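# Seat one blank on the fixture's two locating pins

## Task

Set a single blank over both of the fixture's locating pins so it rests flat on the rest pads, and make sure the second blank is not on the fixture.

## Robot and tools

Robot: two UR-type arms. left_arm has a two-finger parallel gripper; right_arm has a magnet gripper (a round rubber-ringed face, 48 mm across, with a 31 mm steel middle). The magnet pulls only steel or iron.

Frames: the scene frame has its origin at table-top height midway between the arms, +z up, +x out over the table, left_arm toward +y (image left/right does not follow these names). Each arm reports its end_effector_position (m), end_effector_quat_wxyz and velocities in its own base frame. Bases in the scene frame: left_arm at (+0.044, +0.386, +0.013), right_arm at (+0.039, -0.389, +0.013), both nearly unrotated. left_arm's end effector is the point between the closed finger pads (fingers along its +z, closing along y; tips reach about 19 mm past it closed, 6 mm open). right_arm's end effector is the centre of the magnet face, z pointing out of the face. Reported poses may be off by a few cm.

The 16-number row (used by execute_actions and move), one list covering both arms, every value in [-1, 1]: left dx, dy, dz, rx, ry, rz, gripper position, force_limit, speed; then right dx, dy, dz, rx, ry, rz, magnet. The six pose numbers of each arm are offsets (not a pose) from that arm's Hand target as it stood when the action or move began, along that arm's base axes; rotation is a rotation vector about the Hand target's position. Scale: 1.0 equals 0.6 m or 180 degrees. Repeating the same offset moves the arm further. Sending all six zeros re-commands the current Hand target. Gripper numbers are absolute settings: position +1 = fully open (85 mm), about -0.8 = pads touching, -1 = close until blocked; force_limit and speed -1..+1 (speed about 20, 85, 150 mm/s at -1, 0, +1); both start at +1. Magnet: 1 on, 0 off (anything above 0.01 is on), switching takes about 0.1 s. These tool numbers are commands every time, so resend the previous values to keep them unchanged; a 0 there is not 'no change'.

execute_actions(actions, cameras): actions is a list of actions, each a table of up to 15 rows; each row lasts one 1/30 s step and the last row is held until the action's 15 steps end (0.5 s). Every row counts from the action's start pose. An empty list just returns state and images.

move(target, speed, blend, stop_force, zero, blocking, cameras): straight-line path to one row or to a list of up to 15 rows, all offsets from the same starting Hand targets. speed: m/s, 0.002 to 3.6, default 0.25 (turning limit twice that in rad/s), one value or one per target. blend: corner rounding in m. stop_force: 3 to 120 N, one value for both arms; ends an arm's path when its wrist sensor feels that much push against its travel; unreliable while the end effector rotates, and omit it when backing off something being pressed. zero (only with stop_force): true re-zeroes moving arms first. blocking=false returns early and cannot go with stop_force. Paths do not avoid obstacles or the other arm; max 10 s.

wait(seconds 0 to 10), stop() brakes a running move, zoom_image(camera cam_left_wrist or cam_right_wrist, region [x0, y0, x1, y1] pixels, at most 504x504), zero_wrist_force(arm), read_manual(section) gives licences only, finished_scene(scene 1 to 3) ends the scene irreversibly.

Cameras: cam_left_wrist and cam_right_wrist, both 896x504.

Results: each arm's Hand target (last commanded pose after clipping; next offsets count from it), end-effector pose, joint positions, joint torques, wrist force/torque in end-effector axes (plus the peak since last shown), 'within noise' when joints are still. Gripper object_status: 0 moving, 1 blocked while opening, 2 blocked while closing (a grip), 3 reached the request or pads met. position_measured counts: 3 open, ~78 = 60 mm, 130 = 40 mm, 180 = 20 mm, 230 closed. Magnet: magnet_out, magnet_back, part_present (1 when steel is pulled with at least 30% force, within ~2.5 mm). move adds a 'move:' line with an ending (done, off_target, moving, held, fault) and limits (paced = pose clipped, held = steps withheld). done does not prove nothing was touched.

Behaviour: orientation commands are clipped to 32 degrees from the current orientation per step; arms may settle short of the target, so send the remaining distance. Commands lag about 0.09 to 0.21 s; fast moves overshoot. Keep the wrist away from the arm's own base.

Hazards: the arms are stiff, so commanding even a little beyond a firm contact can trigger a 10 s fault stop (net force around 150 N, or joint torque at its limit: 141 N m for the big joints, 26.3 for the wrist). With the magnet, aim to end just short of contact, and switching on a few mm above a steel part lets it jump up. Avoid dropping parts, releasing moving parts, fast impacts, hard presses, squeezing a part that still rests on something, and any collision between the two arms. Nothing may fall off or be left off the table. Held loads and stretched arms heat motors; at 85 °C an arm locks for 30 to 60 s. Loose objects may occasionally be nudged by outside forces. The blank must stay seated on its own after finishing.

Each tool is called after "Call:" as name(argument=value, ...) on one line, values as JSON.

## Session

Call:
execute_actions(actions=[])

Scene clock: 0.00 s.
left_arm: end_effector_position=(+0.2958, +0.4978, +0.3319) position_measured=3 object_status=3 end_effector_quat_wxyz=(-0.106, +0.149, +0.983, -0.021) | right_arm: end_effector_position=(+0.4243, -0.0191, +0.3698) magnet_out=0 magnet_back=1 part_present=0 end_effector_quat_wxyz=(-0.446, +0.886, -0.026, +0.125)
Joint positions: left_arm=[0.739 -1.316 1.251 -1.336 -1.433 1.028] | right_arm=[-0.762 -1.764 1.874 -1.114 -0.744 -0.957]
Joint velocities: within noise
Joint torques (N m): no reading
Motor temperatures (°C): left_arm=[30 24 27 29 37 30] | right_arm=[35 31 30 44 31 38]
Wrist force (N): no reading
Wrist torque (N m): no reading
Wrist force, peak (N): no reading
Hand target: left_arm +0.2958, +0.4978, +0.3319; -0.106, +0.149, +0.983, -0.021 | right_arm +0.4243, -0.0191, +0.3698; -0.446, +0.886, -0.026, +0.125

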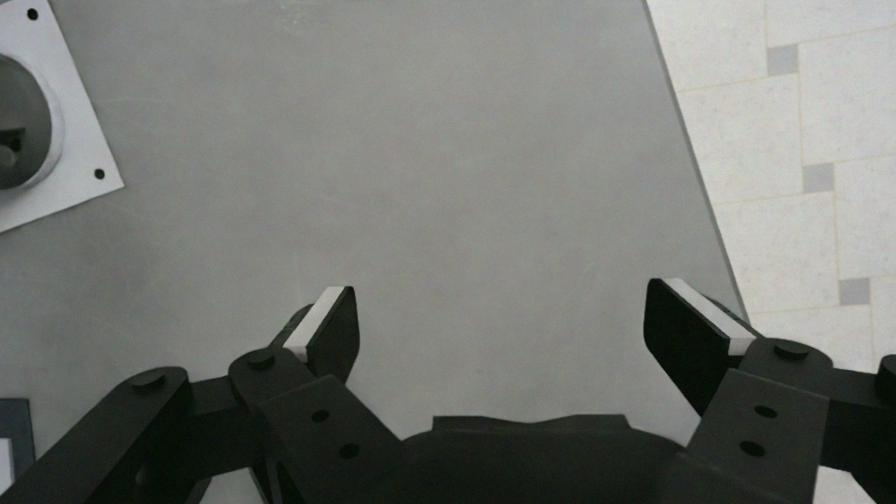

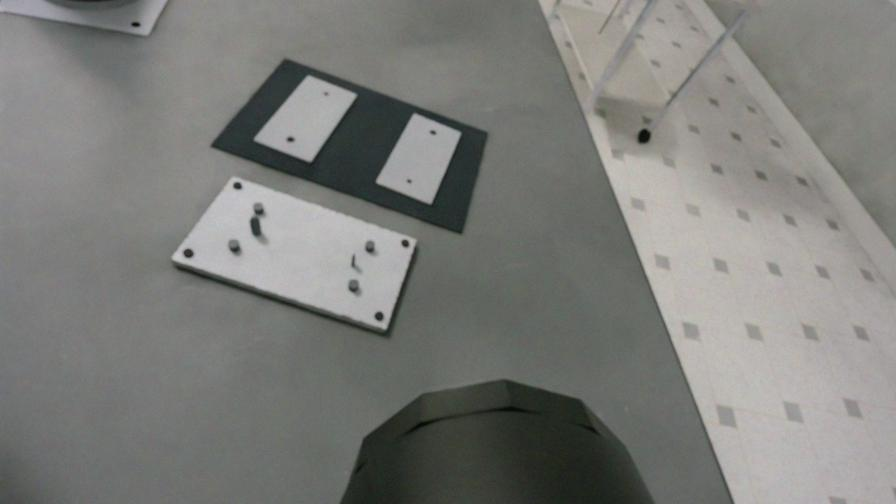

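Call:
move(target=[0,0,0,0,0,0,1,1,1,0,0,0.1,-0.2928,0.0914,0,0], speed=0.5, cameras=["cam_right_wrist"])

Scene clock: 2.03 s.
left_arm: end_effector_position=(+0.2958, +0.4978, +0.3319) position_measured=3 object_status=3 end_effector_quat_wxyz=(-0.106, +0.149, +0.983, -0.021) | right_arm: end_effector_position=(+0.4243, -0.0191, +0.4298) magnet_out=0 magnet_back=1 part_present=0 end_effector_quat_wxyz=(+0.000, +1.000, -0.030, +0.000)
Joint positions: left_arm=[0.739 -1.316 1.251 -1.336 -1.433 1.028] | right_arm=[-0.364 -1.773 1.648 -1.445 -1.572 -0.305]
Joint velocities: within noise
Joint torques (N m): left_arm=[-0.73 -37.7 -25.86 -2.54 0.64 0.09] | right_arm=[6.24 -6.8 -35.44 -1.06 -1.15 1.85]
Motor temperatures (°C): left_arm=[30 24 27 29 37 30] | right_arm=[35 31 30 44 31 38]
Wrist force (N): left_arm=[-0.1 0.1 0.0] | right_arm=[0.2 -0.9 -0.8]
Wrist torque (N m): left_arm=[0.01 0.03 0.00] | right_arm=[0.03 -0.06 -0.23]
Wrist force, peak (N): left_arm=[0.1 0.3 0.1] | right_arm=[0.2 -1.3 -1.2]
Hand target: left_arm +0.2958, +0.4978, +0.3319; -0.106, +0.149, +0.983, -0.021 | right_arm +0.4243, -0.0191, +0.4298; +0.000, +1.000, -0.030, +0.000
Off the commanded pose: left_arm 0.000 m, 0 deg | right_arm 0.000 m, 0 deg.
move: done
Images, in order (width x height): cam_right_wrist 896x504.

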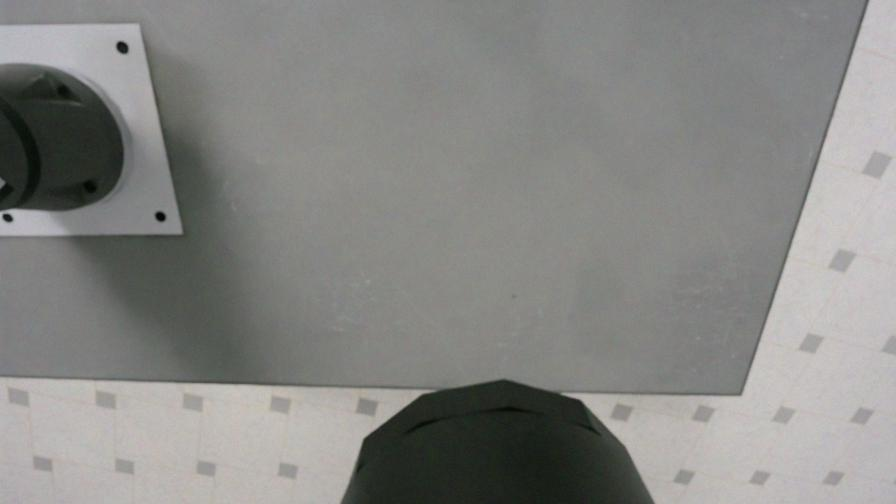

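Call:
move(target=[0,0,0,0,0,0,1,1,1,0.05,0.5,0,0,0,0,0], speed=0.5, cameras=["cam_right_wrist"])

Scene clock: 3.60 s.
left_arm: end_effector_position=(+0.2958, +0.4978, +0.3319) position_measured=3 object_status=3 end_effector_quat_wxyz=(-0.106, +0.149, +0.983, -0.021) | right_arm: end_effector_position=(+0.4543, +0.2808, +0.4298) magnet_out=0 magnet_back=1 part_present=0 end_effector_quat_wxyz=(+0.000, +1.000, -0.030, +0.000)
Joint positions: left_arm=[0.739 -1.316 1.251 -1.336 -1.433 1.028] | right_arm=[0.302 -1.506 1.4 -1.464 -1.571 0.361]
Joint velocities: within noise
Joint torques (N m): left_arm=[-2.01 -39.53 -26.27 -2.21 0.79 0.02] | right_arm=[7.15 -19.18 -33.83 -1.13 -1.42 1.62]
Motor temperatures (°C): left_arm=[30 24 27 29 37 30] | right_arm=[35 31 30 44 31 38]
Wrist force (N): left_arm=[-0.2 0.1 -0.1] | right_arm=[-0.6 -1.1 -0.8]
Wrist torque (N m): left_arm=[0.01 0.04 0.00] | right_arm=[0.03 0.06 -0.19]
Wrist force, peak (N): left_arm=[-0.1 -0.3 0.1] | right_arm=[-0.9 -3.5 -0.9]
Hand target: left_arm +0.2958, +0.4978, +0.3319; -0.106, +0.149, +0.983, -0.021 | right_arm +0.4543, +0.2809, +0.4298; +0.000, +1.000, -0.030, +0.000
Off the commanded pose: left_arm 0.000 m, 0 deg | right_arm 0.000 m, 0 deg.
move: done
Images, in order (width x height): cam_right_wrist 896x504.

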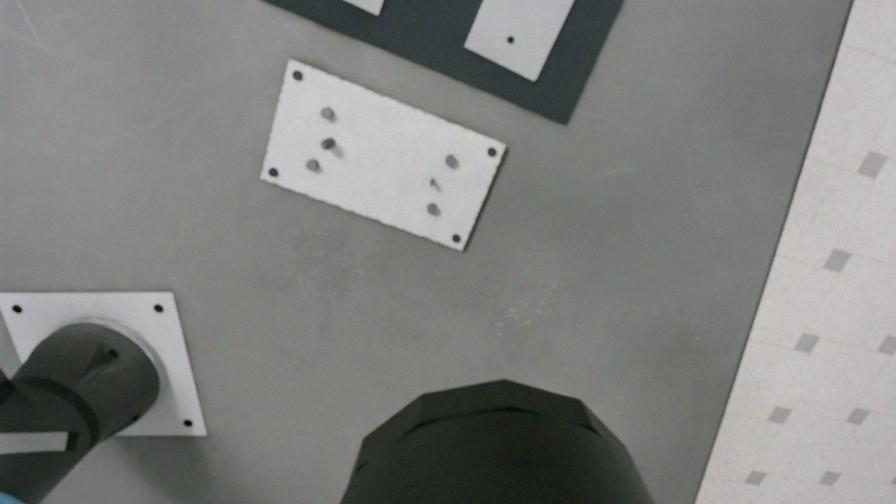

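Call:
move(target=[0,0,0,0,0,0,1,1,1,0.0,0.25,-0.08,0,0,0,0], speed=0.5, cameras=["cam_right_wrist"])

Call:
zoom_image(camera="cam_right_wrist", region=[250, 0, 650, 240])

Scene clock: 6.33 s.
left_arm: end_effector_position=(+0.2958, +0.4978, +0.3319) position_measured=3 object_status=3 end_effector_quat_wxyz=(-0.106, +0.149, +0.983, -0.021) | right_arm: end_effector_position=(+0.4543, +0.4308, +0.3818) magnet_out=0 magnet_back=1 part_present=0 end_effector_quat_wxyz=(+0.000, +1.000, -0.030, +0.000)
Joint positions: left_arm=[0.739 -1.316 1.251 -1.336 -1.433 1.028] | right_arm=[0.544 -1.284 1.259 -1.545 -1.571 0.603]
Joint velocities: within noise
Joint torques (N m): left_arm=[-1.35 -38.62 -25.75 -2.53 1.21 0.22] | right_arm=[8.73 -28.08 -36.07 -1.11 -1.4 1.77]
Motor temperatures (°C): left_arm=[30 24 27 29 37 30] | right_arm=[35 31 30 44 31 38]
Wrist force (N): left_arm=[-0.1 0.0 0.0] | right_arm=[-0.4 -1.0 -0.5]
Wrist torque (N m): left_arm=[0.00 0.01 0.00] | right_arm=[0.01 -0.03 -0.20]
Wrist force, peak (N): left_arm=[-0.2 -0.3 0.1] | right_arm=[-0.7 -3.2 0.3]
Hand target: left_arm +0.2958, +0.4978, +0.3319; -0.106, +0.149, +0.983, -0.021 | right_arm +0.4543, +0.4309, +0.3818; +0.000, +1.000, -0.030, +0.000
Off the commanded pose: left_arm 0.000 m, 0 deg | right_arm 0.000 m, 0 deg.
move: done
Images, in order (width x height): cam_right_wrist 896x504.

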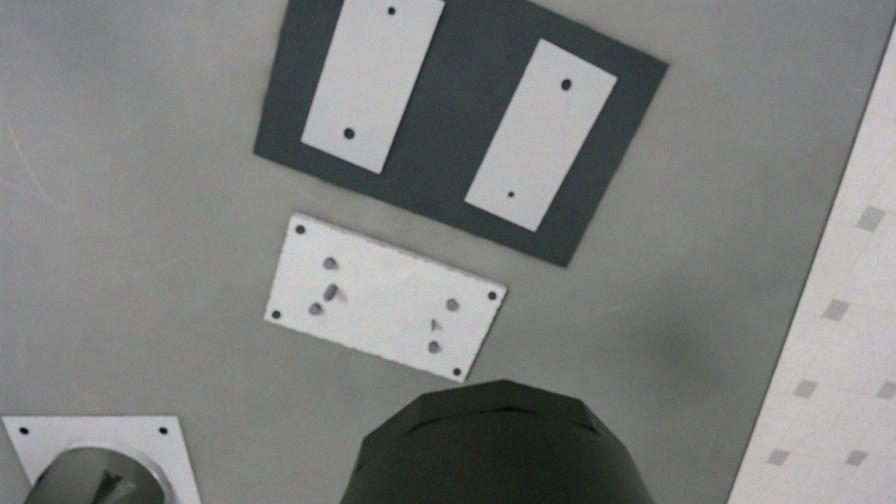

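Scaled by 1.260 from the camera's 896x504 image, which has a finer 1280x720 frame.

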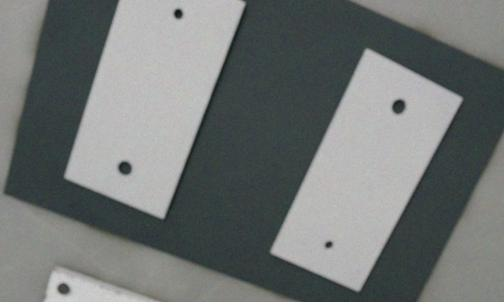

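Call:
move(target=[0,0,0,0,0,0,1,1,1,-0.1472,-0.0632,-0.3855,0,0,0,0], speed=0.4, cameras=["cam_right_wrist"])

Call:
zoom_image(camera="cam_right_wrist", region=[350, 4, 530, 184])

Call:
move(target=[0,0,0,0,0,0,1,1,1,0.075,0.18,0,0,0,0,0], cameras=["cam_right_wrist"])

Call:
zoom_image(camera="cam_right_wrist", region=[350, 4, 530, 184])

Scene clock: 8.10 s.
left_arm: end_effector_position=(+0.2958, +0.4978, +0.3319) position_measured=3 object_status=3 end_effector_quat_wxyz=(-0.106, +0.149, +0.983, -0.021) | right_arm: end_effector_position=(+0.3660, +0.3930, +0.1506) magnet_out=0 magnet_back=1 part_present=0 end_effector_quat_wxyz=(+0.000, +1.000, -0.030, +0.000) end_effector_velocity=(+0.001, +0.001, +0.000) end_effector_angular_velocity=(+0.003, -0.004, -0.001)
Joint positions: left_arm=[0.739 -1.316 1.251 -1.336 -1.433 1.028] | right_arm=[0.57 -1.332 1.948 -2.186 -1.571 0.629]
Joint velocities: left_arm=[within noise] | right_arm=[0 0 0 -0.005 0 0.001]
Joint torques (N m): left_arm=[-1.71 -38.84 -25.41 -1.8 1.36 0.4] | right_arm=[7.45 -23.31 -11.34 -5.16 1.38 1.6]
Motor temperatures (°C): left_arm=[30 24 27 29 37 30] | right_arm=[35 31 30 44 31 38]
Wrist force (N): left_arm=[-0.1 0.0 -0.2] | right_arm=[-0.3 -1.3 -0.6]
Wrist torque (N m): left_arm=[-0.01 0.02 0.00] | right_arm=[0.01 -0.05 -0.23]
Wrist force, peak (N): left_arm=[-0.3 0.1 -0.1] | right_arm=[0.4 -1.3 -2.5]
Hand target: left_arm +0.2958, +0.4978, +0.3319; -0.106, +0.149, +0.983, -0.021 | right_arm +0.3660, +0.3930, +0.1505; +0.000, +1.000, -0.030, +0.000
Off the commanded pose: left_arm 0.000 m, 0 deg | right_arm 0.000 m, 0 deg.
move: done
Images, in order (width x height): cam_right_wrist 896x504.

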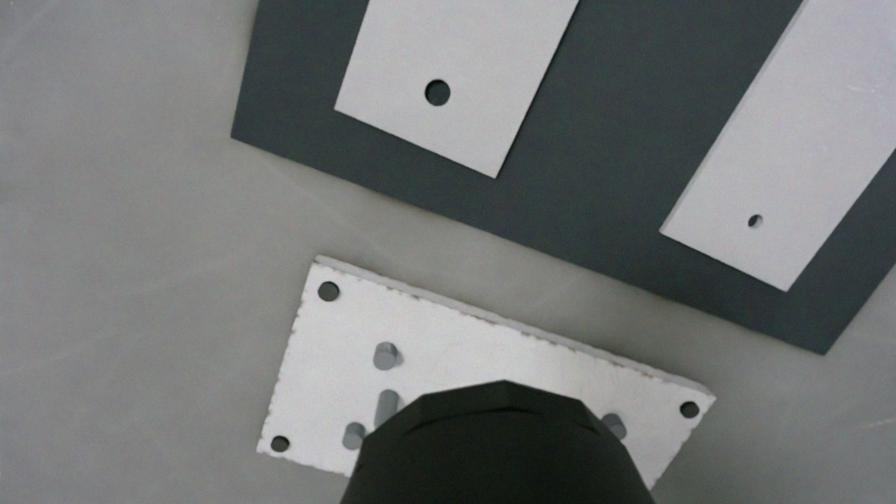

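Scaled by 2.800 from the camera's 896x504 image, which has a finer 1280x720 frame.

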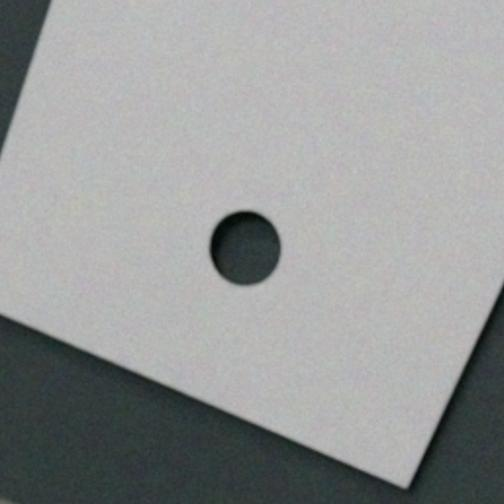

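Scene clock: 9.33 s.
left_arm: end_effector_position=(+0.2958, +0.4978, +0.3319) position_measured=3 object_status=3 end_effector_quat_wxyz=(-0.106, +0.149, +0.983, -0.021) | right_arm: end_effector_position=(+0.4110, +0.5009, +0.1505) magnet_out=0 magnet_back=1 part_present=0 end_effector_quat_wxyz=(+0.000, +1.000, -0.030, +0.000)
Joint positions: left_arm=[0.739 -1.316 1.251 -1.336 -1.433 1.028] | right_arm=[0.677 -1.1 1.613 -2.083 -1.571 0.736]
Joint velocities: within noise
Joint torques (N m): left_arm=[-2.14 -39.8 -24.95 -2.14 1.38 0.18] | right_arm=[7.68 -33.34 -32.26 -0.92 -1.25 1.64]
Motor temperatures (°C): left_arm=[30 24 27 29 37 30] | right_arm=[35 31 30 44 31 38]
Wrist force (N): left_arm=[-0.1 -0.1 -0.1] | right_arm=[-0.1 -1.2 -0.7]
Wrist torque (N m): left_arm=[-0.02 0.02 0.00] | right_arm=[-0.01 -0.07 -0.25]
Wrist force, peak (N): left_arm=[-0.3 0.0 -0.2] | right_arm=[0.3 -2.5 -0.9]
Hand target: left_arm +0.2958, +0.4978, +0.3319; -0.106, +0.149, +0.983, -0.021 | right_arm +0.4110, +0.5010, +0.1505; +0.000, +1.000, -0.030, +0.000
Off the commanded pose: left_arm 0.000 m, 0 deg | right_arm 0.000 m, 0 deg.
move: done
Images, in order (width x height): cam_right_wrist 896x504.

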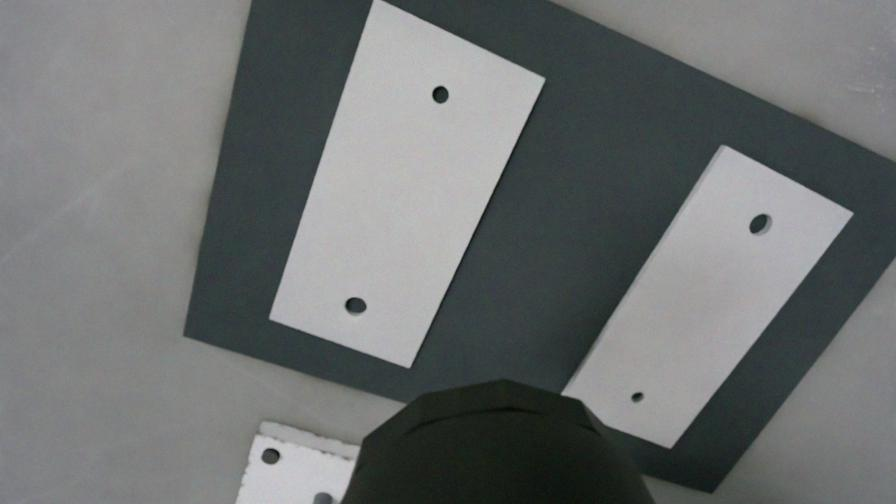

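Scaled by 2.800 from the camera's 896x504 image, which has a finer 1280x720 frame.

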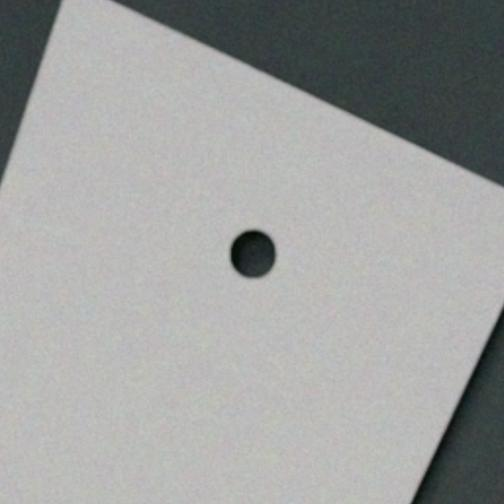

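Call:
move(target=[0,0,0,0,0,0,1,1,1,-0.0267,-0.4233,0.0667,0,0,-0.4889,0], cameras=["cam_right_wrist"], speed=0.5)

Call:
zoom_image(camera="cam_right_wrist", region=[350, 4, 530, 184])

Call:
move(target=[0,0,0,0,0,0,1,1,1,-0.183,0.07,0,0,0,0,0], cameras=["cam_right_wrist"])

Call:
zoom_image(camera="cam_right_wrist", region=[350, 4, 530, 184])

Scene clock: 12.00 s.
left_arm: end_effector_position=(+0.2958, +0.4978, +0.3319) position_measured=3 object_status=3 end_effector_quat_wxyz=(-0.106, +0.149, +0.983, -0.021) | right_arm: end_effector_position=(+0.3950, +0.2471, +0.1905) magnet_out=0 magnet_back=1 part_present=0 end_effector_quat_wxyz=(+0.000, +0.699, -0.715, +0.000)
Joint positions: left_arm=[0.739 -1.316 1.251 -1.336 -1.433 1.028] | right_arm=[0.269 -1.55 2.082 -2.101 -1.57 1.863]
Joint velocities: within noise
Joint torques (N m): left_arm=[-3.21 -39.51 -24.67 -1.75 1.23 0] | right_arm=[-7.78 -30.11 -12.71 -1.21 -1.71 1.64]
Motor temperatures (°C): left_arm=[30 24 27 29 37 30] | right_arm=[35 31 30 44 31 38]
Wrist force (N): left_arm=[0.0 0.0 0.0] | right_arm=[-0.4 -0.9 -1.0]
Wrist torque (N m): left_arm=[0.00 0.01 0.00] | right_arm=[0.04 -0.06 -0.24]
Wrist force, peak (N): left_arm=[-0.1 -0.3 0.3] | right_arm=[0.1 -1.7 -0.8]
Hand target: left_arm +0.2958, +0.4978, +0.3319; -0.106, +0.149, +0.983, -0.021 | right_arm +0.3950, +0.2470, +0.1905; +0.000, +0.699, -0.716, +0.000
Off the commanded pose: left_arm 0.000 m, 0 deg | right_arm 0.000 m, 0 deg.
move: done
Images, in order (width x height): cam_right_wrist 896x504.

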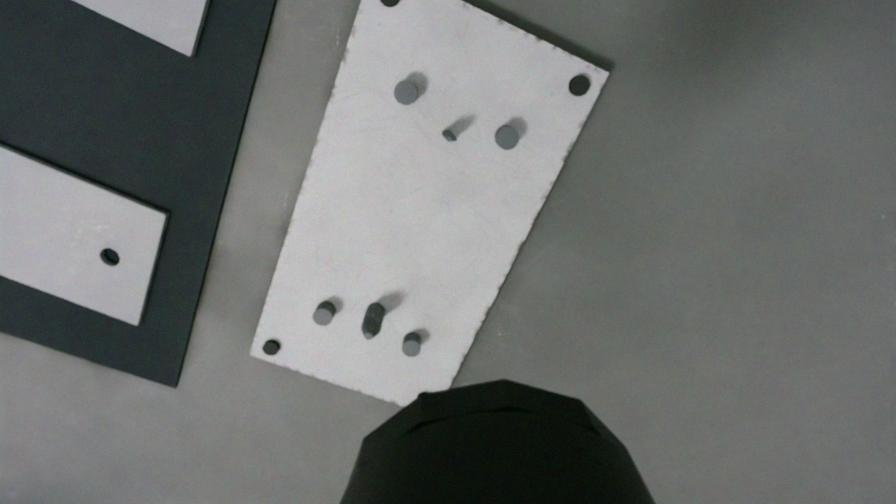

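Scaled by 2.800 from the camera's 896x504 image, which has a finer 1280x720 frame.

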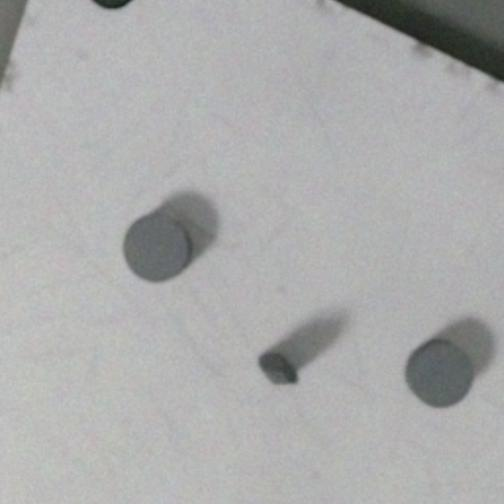

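Scene clock: 13.17 s.
left_arm: end_effector_position=(+0.2958, +0.4978, +0.3319) position_measured=3 object_status=3 end_effector_quat_wxyz=(-0.106, +0.149, +0.983, -0.021) | right_arm: end_effector_position=(+0.2853, +0.2890, +0.1905) magnet_out=0 magnet_back=1 part_present=0 end_effector_quat_wxyz=(+0.000, +0.699, -0.716, -0.001)
Joint positions: left_arm=[0.739 -1.316 1.251 -1.336 -1.433 1.028] | right_arm=[0.457 -1.704 2.224 -2.091 -1.57 2.052]
Joint velocities: within noise
Joint torques (N m): left_arm=[-3.27 -38.77 -25.34 -2.08 1.63 0.04] | right_arm=[7.83 -23.2 -12.77 -0.92 -1.25 1.53]
Motor temperatures (°C): left_arm=[30 24 27 29 37 30] | right_arm=[35 31 30 44 31 38]
Wrist force (N): left_arm=[0.0 -0.1 0.0] | right_arm=[-0.1 -0.6 -0.8]
Wrist torque (N m): left_arm=[-0.01 0.01 0.01] | right_arm=[0.05 -0.07 -0.20]
Wrist force, peak (N): left_arm=[-0.1 -0.1 0.3] | right_arm=[0.1 -2.7 -0.9]
Hand target: left_arm +0.2958, +0.4978, +0.3319; -0.106, +0.149, +0.983, -0.021 | right_arm +0.2852, +0.2890, +0.1905; +0.000, +0.699, -0.716, +0.000
Off the commanded pose: left_arm 0.000 m, 0 deg | right_arm 0.000 m, 0 deg.
move: done
Images, in order (width x height): cam_right_wrist 896x504.

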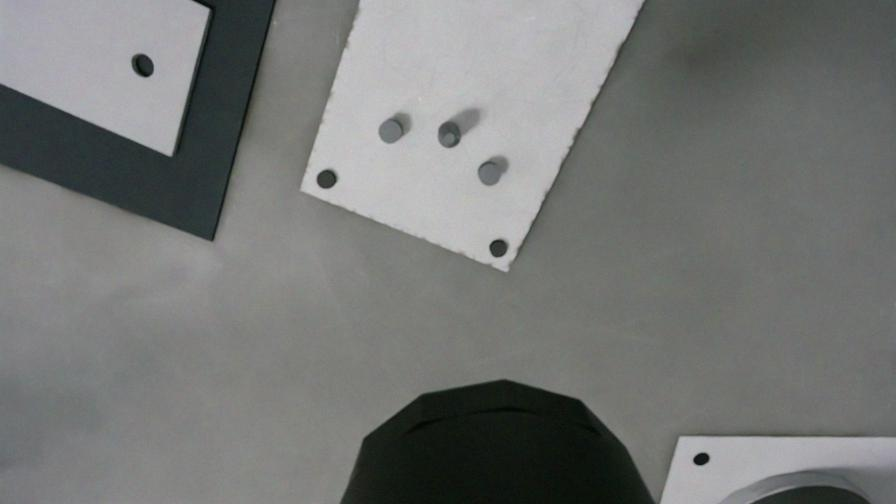

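Scaled by 2.800 from the camera's 896x504 image, which has a finer 1280x720 frame.

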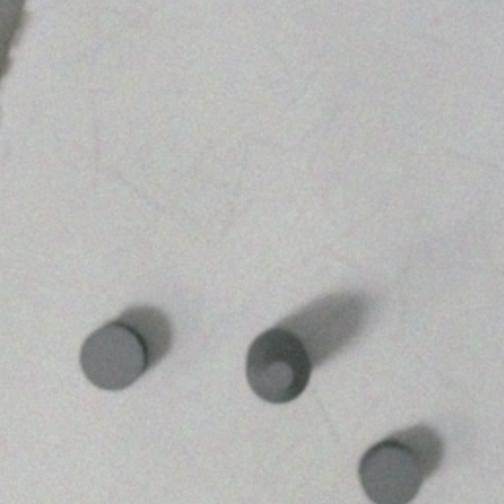

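Call:
move(target=[0,0,0,0,0,0,1,1,1,-0.0333,-0.0112,0,0,0,0,0], cameras=["cam_right_wrist"])

Call:
zoom_image(camera="cam_right_wrist", region=[394, 49, 484, 139])

Call:
move(target=[0,0,0,0,0,0,1,1,1,0.182,-0.0703,0,0,0,0,0], cameras=["cam_right_wrist"])

Call:
zoom_image(camera="cam_right_wrist", region=[394, 49, 484, 139])

Scene clock: 14.30 s.
left_arm: end_effector_position=(+0.2958, +0.4978, +0.3319) position_measured=3 object_status=3 end_effector_quat_wxyz=(-0.106, +0.149, +0.983, -0.021) | right_arm: end_effector_position=(+0.2653, +0.2823, +0.1905) magnet_out=0 magnet_back=1 part_present=0 end_effector_quat_wxyz=(+0.000, +0.699, -0.716, +0.000)
Joint positions: left_arm=[0.739 -1.316 1.251 -1.336 -1.433 1.028] | right_arm=[0.465 -1.756 2.266 -2.081 -1.57 2.06]
Joint velocities: within noise
Joint torques (N m): left_arm=[-5.78 -39.57 -25.29 -1.68 1.38 0.15] | right_arm=[7.36 -22.12 -14.23 -1.03 -0.89 1.65]
Motor temperatures (°C): left_arm=[30 24 27 29 37 30] | right_arm=[35 31 30 44 31 38]
Wrist force (N): left_arm=[-0.1 0.0 -0.1] | right_arm=[0.1 -0.4 -0.8]
Wrist torque (N m): left_arm=[0.00 0.02 0.00] | right_arm=[0.04 -0.09 -0.22]
Wrist force, peak (N): left_arm=[-0.2 0.1 0.3] | right_arm=[0.0 -0.9 -0.7]
Hand target: left_arm +0.2958, +0.4978, +0.3319; -0.106, +0.149, +0.983, -0.021 | right_arm +0.2652, +0.2823, +0.1905; +0.000, +0.699, -0.716, +0.000
Off the commanded pose: left_arm 0.000 m, 0 deg | right_arm 0.000 m, 0 deg.
move: done
Images, in order (width x height): cam_right_wrist 896x504.

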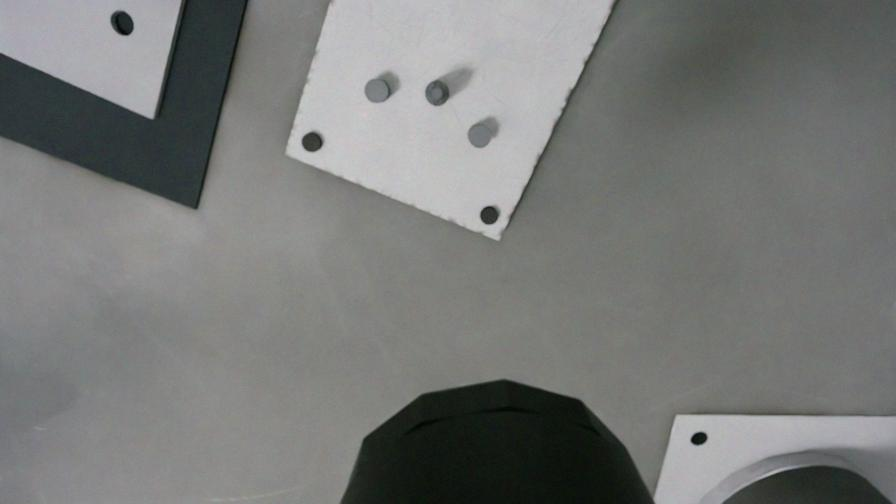

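Scaled by 5.600 from the camera's 896x504 image, which has a finer 1280x720 frame.

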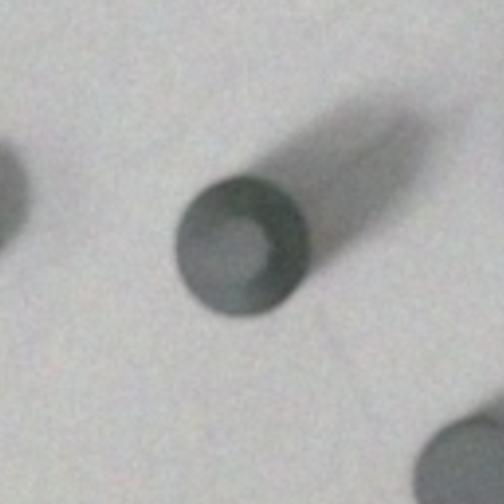

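Scene clock: 15.47 s.
left_arm: end_effector_position=(+0.2958, +0.4978, +0.3319) position_measured=3 object_status=3 end_effector_quat_wxyz=(-0.106, +0.149, +0.983, -0.021) | right_arm: end_effector_position=(+0.3743, +0.2401, +0.1905) magnet_out=0 magnet_back=1 part_present=0 end_effector_quat_wxyz=(+0.000, +0.698, -0.716, +0.000)
Joint positions: left_arm=[0.739 -1.316 1.251 -1.336 -1.433 1.028] | right_arm=[0.266 -1.603 2.134 -2.101 -1.57 1.861]
Joint velocities: within noise
Joint torques (N m): left_arm=[-4.52 -39.05 -24.89 -1.59 1.57 0] | right_arm=[-8.22 -11.57 -32.53 -4.8 1.39 -2.27]
Motor temperatures (°C): left_arm=[30 24 27 29 37 30] | right_arm=[35 31 30 44 31 38]
Wrist force (N): left_arm=[0.0 0.0 0.1] | right_arm=[-0.2 -1.1 -0.8]
Wrist torque (N m): left_arm=[0.00 0.01 0.00] | right_arm=[0.01 -0.10 -0.23]
Wrist force, peak (N): left_arm=[-0.1 0.0 0.4] | right_arm=[0.5 -2.3 -1.2]
Hand target: left_arm +0.2958, +0.4978, +0.3319; -0.106, +0.149, +0.983, -0.021 | right_arm +0.3744, +0.2401, +0.1905; +0.000, +0.699, -0.716, +0.000
Off the commanded pose: left_arm 0.000 m, 0 deg | right_arm 0.000 m, 0 deg.
move: done
Images, in order (width x height): cam_right_wrist 896x504.

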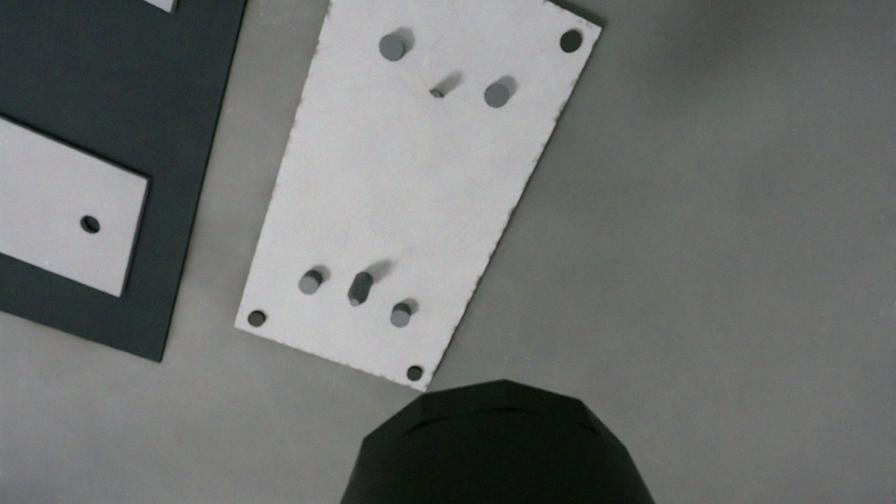

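Scaled by 5.600 from the camera's 896x504 image, which has a finer 1280x720 frame.

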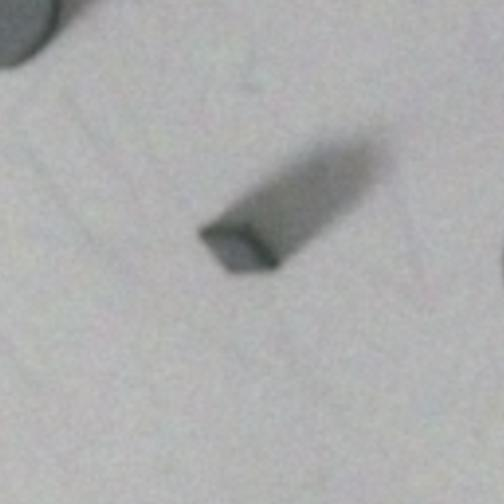

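Call:
move(target=[[0,0,0,0,0,0,1,1,1,0.0302,0.4462,-0.1,0,0,0.4889,0],[0,0,0,0,0,0,1,1,1,0.0302,0.4462,-0.3,0,0,0.4889,0]], cameras=["cam_right_wrist"], speed=[0.45,0.15])

Call:
move(target=[0,0,0,0,0,0,1,1,1,0,0,-0.042,0,0,0,0], cameras=["cam_right_wrist"], speed=0.006, stop_force=5)

Scene clock: 19.20 s.
left_arm: end_effector_position=(+0.2958, +0.4978, +0.3319) position_measured=3 object_status=3 end_effector_quat_wxyz=(-0.106, +0.149, +0.983, -0.021) | right_arm: end_effector_position=(+0.3925, +0.5078, +0.0106) magnet_out=0 magnet_back=1 part_present=0 end_effector_quat_wxyz=(+0.000, +1.000, -0.030, +0.000)
Joint positions: left_arm=[0.739 -1.316 1.251 -1.336 -1.433 1.028] | right_arm=[0.704 -0.906 1.731 -2.395 -1.571 0.763]
Joint velocities: within noise
Joint torques (N m): left_arm=[-5.07 -40.34 -27.51 -1.38 1.42 0.01] | right_arm=[8.17 -36.41 -27.34 -4.64 1.25 1.17]
Motor temperatures (°C): left_arm=[30 24 27 29 37 30] | right_arm=[35 31 30 44 31 38]
Wrist force (N): left_arm=[0.0 -0.1 0.1] | right_arm=[0.4 -1.1 -0.1]
Wrist torque (N m): left_arm=[-0.02 0.00 0.00] | right_arm=[0.05 -0.11 -0.25]
Wrist force, peak (N): left_arm=[-0.2 0.0 -0.3] | right_arm=[0.2 -1.7 -1.7]
Hand target: left_arm +0.2958, +0.4978, +0.3319; -0.106, +0.149, +0.983, -0.021 | right_arm +0.3925, +0.5078, +0.0105; +0.000, +1.000, -0.030, +0.000
Off the commanded pose: left_arm 0.000 m, 0 deg | right_arm 0.000 m, 0 deg.
move: done
Images, in order (width x height): cam_right_wrist 896x504.

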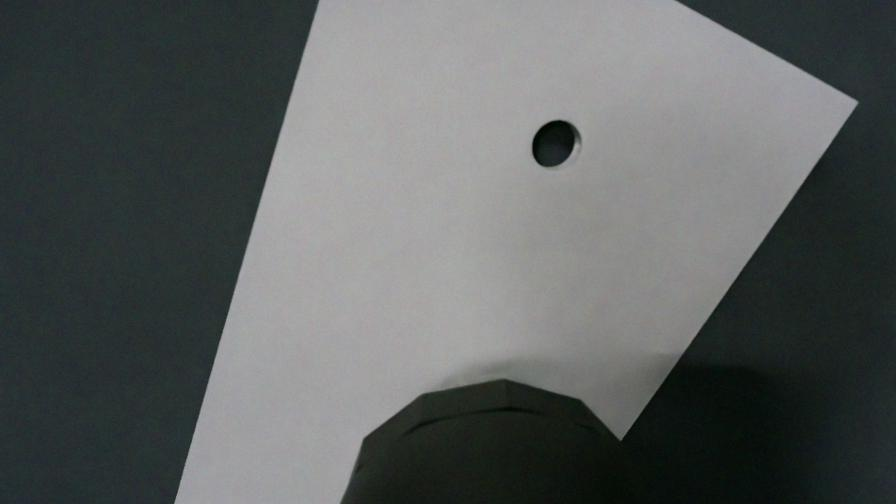

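Scene clock: 23.13 s.
left_arm: end_effector_position=(+0.2958, +0.4978, +0.3319) position_measured=3 object_status=3 end_effector_quat_wxyz=(-0.106, +0.149, +0.983, -0.021) | right_arm: end_effector_position=(+0.3925, +0.5078, -0.0064) magnet_out=0 magnet_back=1 part_present=0 end_effector_quat_wxyz=(+0.000, +1.000, -0.030, +0.000)
Joint positions: left_arm=[0.739 -1.316 1.251 -1.336 -1.433 1.028] | right_arm=[0.704 -0.876 1.735 -2.429 -1.571 0.763]
Joint velocities: within noise
Joint torques (N m): left_arm=[-7.58 -40.96 -25.54 -1.5 1.63 0.14] | right_arm=[7.23 -51.28 -17.5 -0.79 1.26 1.26]
Motor temperatures (°C): left_arm=[30 24 27 29 37 30] | right_arm=[35 31 30 44 31 38]
Wrist force (N): left_arm=[-0.1 -0.2 0.1] | right_arm=[0.2 -0.5 -3.3]
Wrist torque (N m): left_arm=[-0.04 0.03 0.01] | right_arm=[0.12 -0.01 -0.27]
Wrist force, peak (N): left_arm=[0.0 0.1 0.4] | right_arm=[-6.1 7.9 -17.4]
Hand target: left_arm +0.2958, +0.4978, +0.3319; -0.106, +0.149, +0.983, -0.021 | right_arm +0.3925, +0.5078, -0.0063; +0.000, +1.000, -0.030, +0.000 (not the last commanded pose)
Off the commanded pose: left_arm 0.000 m, 0 deg | right_arm 0.008 m, 0 deg.
move: contact (right_arm)
Images, in order (width x height): cam_right_wrist 896x504.

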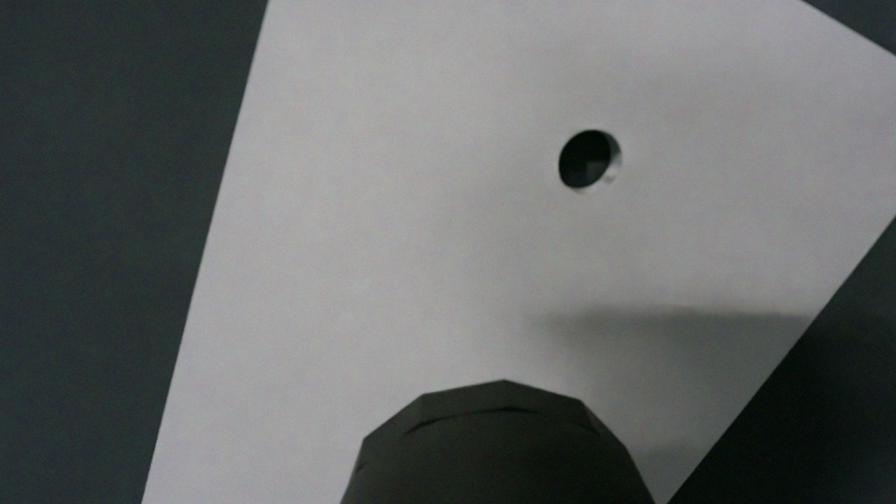

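Call:
move(target=[0,0,0,0,0,0,1,1,1,0,0,0,0,0,0,1], cameras=[])

Call:
move(target=[[0,0,0,0,0,0,1,1,1,0,0,0.16,0,0,0,1],[0,0,0,0,0,0,1,1,1,-0.0195,-0.4125,0.16,0,0,-0.4871,1],[0,0,0,0,0,0,1,1,1,-0.0195,-0.4125,0.075,0,0,-0.4871,1]], cameras=["cam_right_wrist"], speed=[0.12,0.25,0.1])

Call:
move(target=[0,0,0,0,0,0,1,1,1,0,0,-0.07,0,0,0,1], cameras=["cam_right_wrist"], speed=0.007, stop_force=5)

Scene clock: 23.83 s.
left_arm: end_effector_position=(+0.2958, +0.4978, +0.3319) position_measured=3 object_status=3 end_effector_quat_wxyz=(-0.106, +0.149, +0.983, -0.021) | right_arm: end_effector_position=(+0.3925, +0.5078, -0.0063) magnet_out=1 magnet_back=0 part_present=1 end_effector_quat_wxyz=(+0.000, +1.000, -0.030, +0.000)
Joint positions: left_arm=[0.739 -1.316 1.251 -1.336 -1.433 1.028] | right_arm=[0.704 -0.876 1.735 -2.429 -1.571 0.763]
Joint velocities: within noise
Joint torques (N m): left_arm=[-10.29 -40.31 -25.79 -1.32 1.2 0.29] | right_arm=[7.5 -51.24 -24.61 -1.3 1.19 1.36]
Motor temperatures (°C): left_arm=[30 24 27 29 37 30] | right_arm=[35 31 30 44 31 38]
Wrist force (N): left_arm=[0.0 0.0 0.2] | right_arm=[1.8 -1.8 0.2]
Wrist torque (N m): left_arm=[-0.01 0.01 0.01] | right_arm=[0.23 0.07 -0.23]
Wrist force, peak (N): left_arm=[-0.2 0.1 0.1] | right_arm=[0.7 -0.9 -4.8]
Hand target: left_arm +0.2958, +0.4978, +0.3319; -0.106, +0.149, +0.983, -0.021 | right_arm +0.3925, +0.5078, -0.0063; +0.000, +1.000, -0.030, +0.000
Off the commanded pose: left_arm 0.000 m, 0 deg | right_arm 0.000 m, 0 deg.
move: done
No camera images: "cameras" was empty.

Scene clock: 28.97 s.
left_arm: end_effector_position=(+0.2958, +0.4978, +0.3319) position_measured=3 object_status=3 end_effector_quat_wxyz=(-0.106, +0.149, +0.983, -0.021) | right_arm: end_effector_position=(+0.3808, +0.2603, +0.0387) magnet_out=1 magnet_back=0 part_present=1 end_effector_quat_wxyz=(+0.000, +0.701, -0.714, +0.000)
Joint positions: left_arm=[0.739 -1.316 1.251 -1.336 -1.433 1.028] | right_arm=[0.306 -1.259 2.26 -2.571 -1.57 1.895]
Joint velocities: within noise
Joint torques (N m): left_arm=[-9.48 -40.83 -26.66 -1.2 1.42 0.51] | right_arm=[8.86 -21.81 -6.74 -4.87 -1.37 1.76]
Motor temperatures (°C): left_arm=[30 24 27 29 37 30] | right_arm=[35 31 30 44 31 38]
Wrist force (N): left_arm=[0.0 0.1 0.2] | right_arm=[0.2 -0.9 3.3]
Wrist torque (N m): left_arm=[0.02 0.00 0.00] | right_arm=[0.01 -0.05 -0.22]
Wrist force, peak (N): left_arm=[0.0 0.2 -0.3] | right_arm=[0.5 -1.2 4.9]
Hand target: left_arm +0.2958, +0.4978, +0.3319; -0.106, +0.149, +0.983, -0.021 | right_arm +0.3808, +0.2603, +0.0387; +0.000, +0.701, -0.714, +0.000
Off the commanded pose: left_arm 0.000 m, 0 deg | right_arm 0.000 m, 0 deg.
move: done
Images, in order (width x height): cam_right_wrist 896x504.

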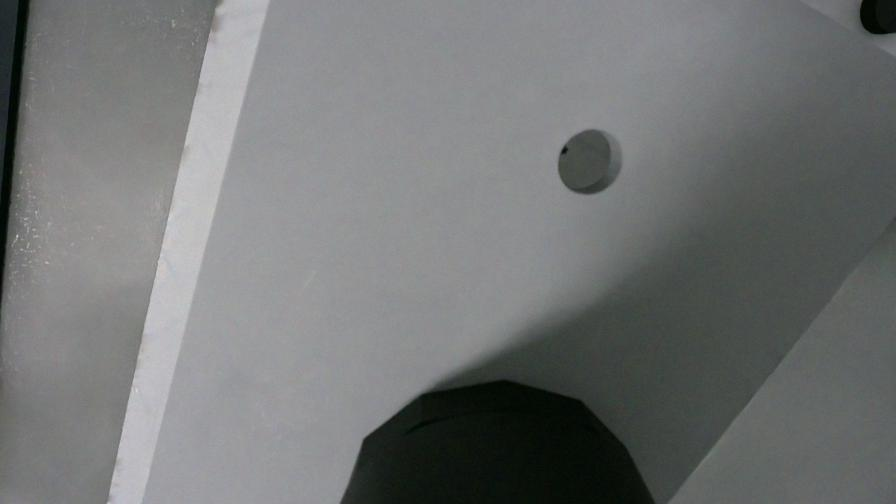

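Scene clock: 33.93 s.
left_arm: end_effector_position=(+0.2958, +0.4978, +0.3319) position_measured=3 object_status=3 end_effector_quat_wxyz=(-0.106, +0.149, +0.983, -0.021) | right_arm: end_effector_position=(+0.3808, +0.2603, +0.0134) magnet_out=1 magnet_back=0 part_present=1 end_effector_quat_wxyz=(+0.000, +0.701, -0.714, -0.001)
Joint positions: left_arm=[0.739 -1.316 1.251 -1.336 -1.433 1.028] | right_arm=[0.306 -1.192 2.272 -2.65 -1.57 1.895]
Joint velocities: within noise
Joint torques (N m): left_arm=[-9.59 -40.63 -26.4 -0.98 1.41 -0.01] | right_arm=[7.5 -39.69 -24.68 -2.26 1.07 0.09]
Motor temperatures (°C): left_arm=[30 24 27 29 37 30] | right_arm=[35 31 30 44 31 38]
Wrist force (N): left_arm=[0.0 -0.1 -0.2] | right_arm=[3.7 0.4 1.9]
Wrist torque (N m): left_arm=[-0.01 0.01 0.00] | right_arm=[0.17 -0.08 -0.04]
Wrist force, peak (N): left_arm=[0.3 0.0 0.2] | right_arm=[9.9 12.6 -23.4]
Hand target: left_arm +0.2958, +0.4978, +0.3319; -0.106, +0.149, +0.983, -0.021 | right_arm +0.3808, +0.2603, +0.0134; +0.000, +0.701, -0.714, +0.000 (not the last commanded pose)
Off the commanded pose: left_arm 0.000 m, 0 deg | right_arm 0.017 m, 0 deg.
move: contact (right_arm)
Images, in order (width x height): cam_right_wrist 896x504.

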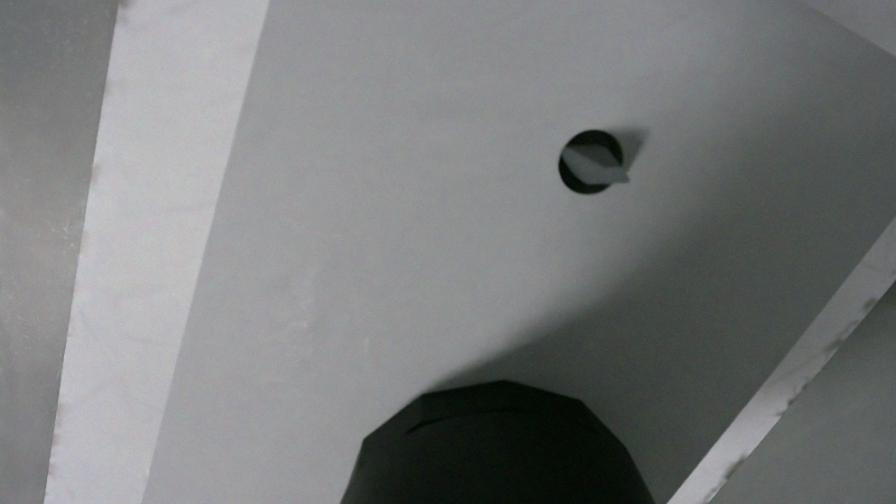

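Call:
move(target=[0,0,0,0,0,0,1,1,1,0,0,0,0,0,0,0], cameras=[])

Call:
move(target=[[0,0,0,0,0,0,1,1,1,0,0,0.1,0,0,0,0],[0,0,0,0,0,0,1,1,1,-0.1,0,0.25,0,0,0,0]], cameras=["cam_right_wrist"], speed=0.15)

Call:
zoom_image(camera="cam_right_wrist", region=[250, 0, 600, 380])

Scene clock: 34.57 s.
left_arm: end_effector_position=(+0.2958, +0.4978, +0.3319) position_measured=3 object_status=3 end_effector_quat_wxyz=(-0.106, +0.149, +0.983, -0.021) | right_arm: end_effector_position=(+0.3809, +0.2603, +0.0134) magnet_out=0 magnet_back=1 part_present=0 end_effector_quat_wxyz=(+0.000, +0.701, -0.714, +0.000)
Joint positions: left_arm=[0.739 -1.316 1.251 -1.336 -1.433 1.028] | right_arm=[0.306 -1.192 2.272 -2.65 -1.57 1.895]
Joint velocities: within noise
Joint torques (N m): left_arm=[-9.55 -41.42 -26.18 -0.78 1.37 0.32] | right_arm=[7.83 -32.93 -19.87 -3.05 0.6 0.23]
Motor temperatures (°C): left_arm=[30 24 27 29 37 30] | right_arm=[35 31 30 44 31 38]
Wrist force (N): left_arm=[0.0 0.1 0.0] | right_arm=[-0.1 -1.2 -0.6]
Wrist torque (N m): left_arm=[0.01 0.00 0.00] | right_arm=[0.03 -0.07 -0.24]
Wrist force, peak (N): left_arm=[-0.1 -0.2 0.0] | right_arm=[4.0 0.7 2.9]
Hand target: left_arm +0.2958, +0.4978, +0.3319; -0.106, +0.149, +0.983, -0.021 | right_arm +0.3808, +0.2603, +0.0134; +0.000, +0.701, -0.714, +0.000
Off the commanded pose: left_arm 0.000 m, 0 deg | right_arm 0.000 m, 0 deg.
move: done
No camera images: "cameras" was empty.

Scene clock: 36.43 s.
left_arm: end_effector_position=(+0.2958, +0.4978, +0.3319) position_measured=3 object_status=3 end_effector_quat_wxyz=(-0.106, +0.149, +0.983, -0.021) | right_arm: end_effector_position=(+0.3209, +0.2603, +0.1633) magnet_out=0 magnet_back=1 part_present=0 end_effector_quat_wxyz=(+0.000, +0.701, -0.714, +0.000)
Joint positions: left_arm=[0.739 -1.316 1.251 -1.336 -1.433 1.028] | right_arm=[0.353 -1.641 2.252 -2.181 -1.57 1.942]
Joint velocities: within noise
Joint torques (N m): left_arm=[-8.08 -41.97 -26.34 -1.13 1.48 0.09] | right_arm=[7.39 -26.31 -30.18 -1.22 0.45 1.57]
Motor temperatures (°C): left_arm=[30 24 27 29 37 30] | right_arm=[35 31 30 44 31 38]
Wrist force (N): left_arm=[-0.1 0.0 0.0] | right_arm=[-0.3 -0.9 -0.7]
Wrist torque (N m): left_arm=[-0.01 0.01 0.00] | right_arm=[0.05 -0.08 -0.22]
Wrist force, peak (N): left_arm=[-0.2 -0.2 -0.2] | right_arm=[0.0 -1.4 -1.7]
Hand target: left_arm +0.2958, +0.4978, +0.3319; -0.106, +0.149, +0.983, -0.021 | right_arm +0.3208, +0.2603, +0.1634; +0.000, +0.701, -0.714, +0.000
Off the commanded pose: left_arm 0.000 m, 0 deg | right_arm 0.000 m, 0 deg.
move: done
Images, in order (width x height): cam_right_wrist 896x504.

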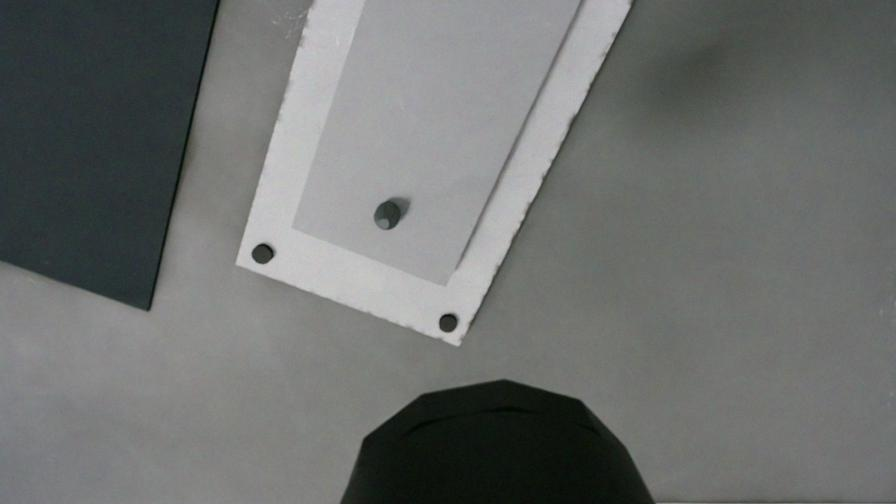

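Scaled by 1.326 from the camera's 896x504 image, which has a finer 1280x720 frame.

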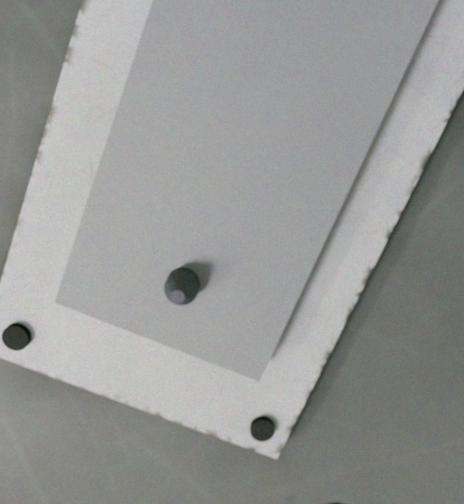

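Call:
finished_scene(scene=3)

The scene is finished: the task was done.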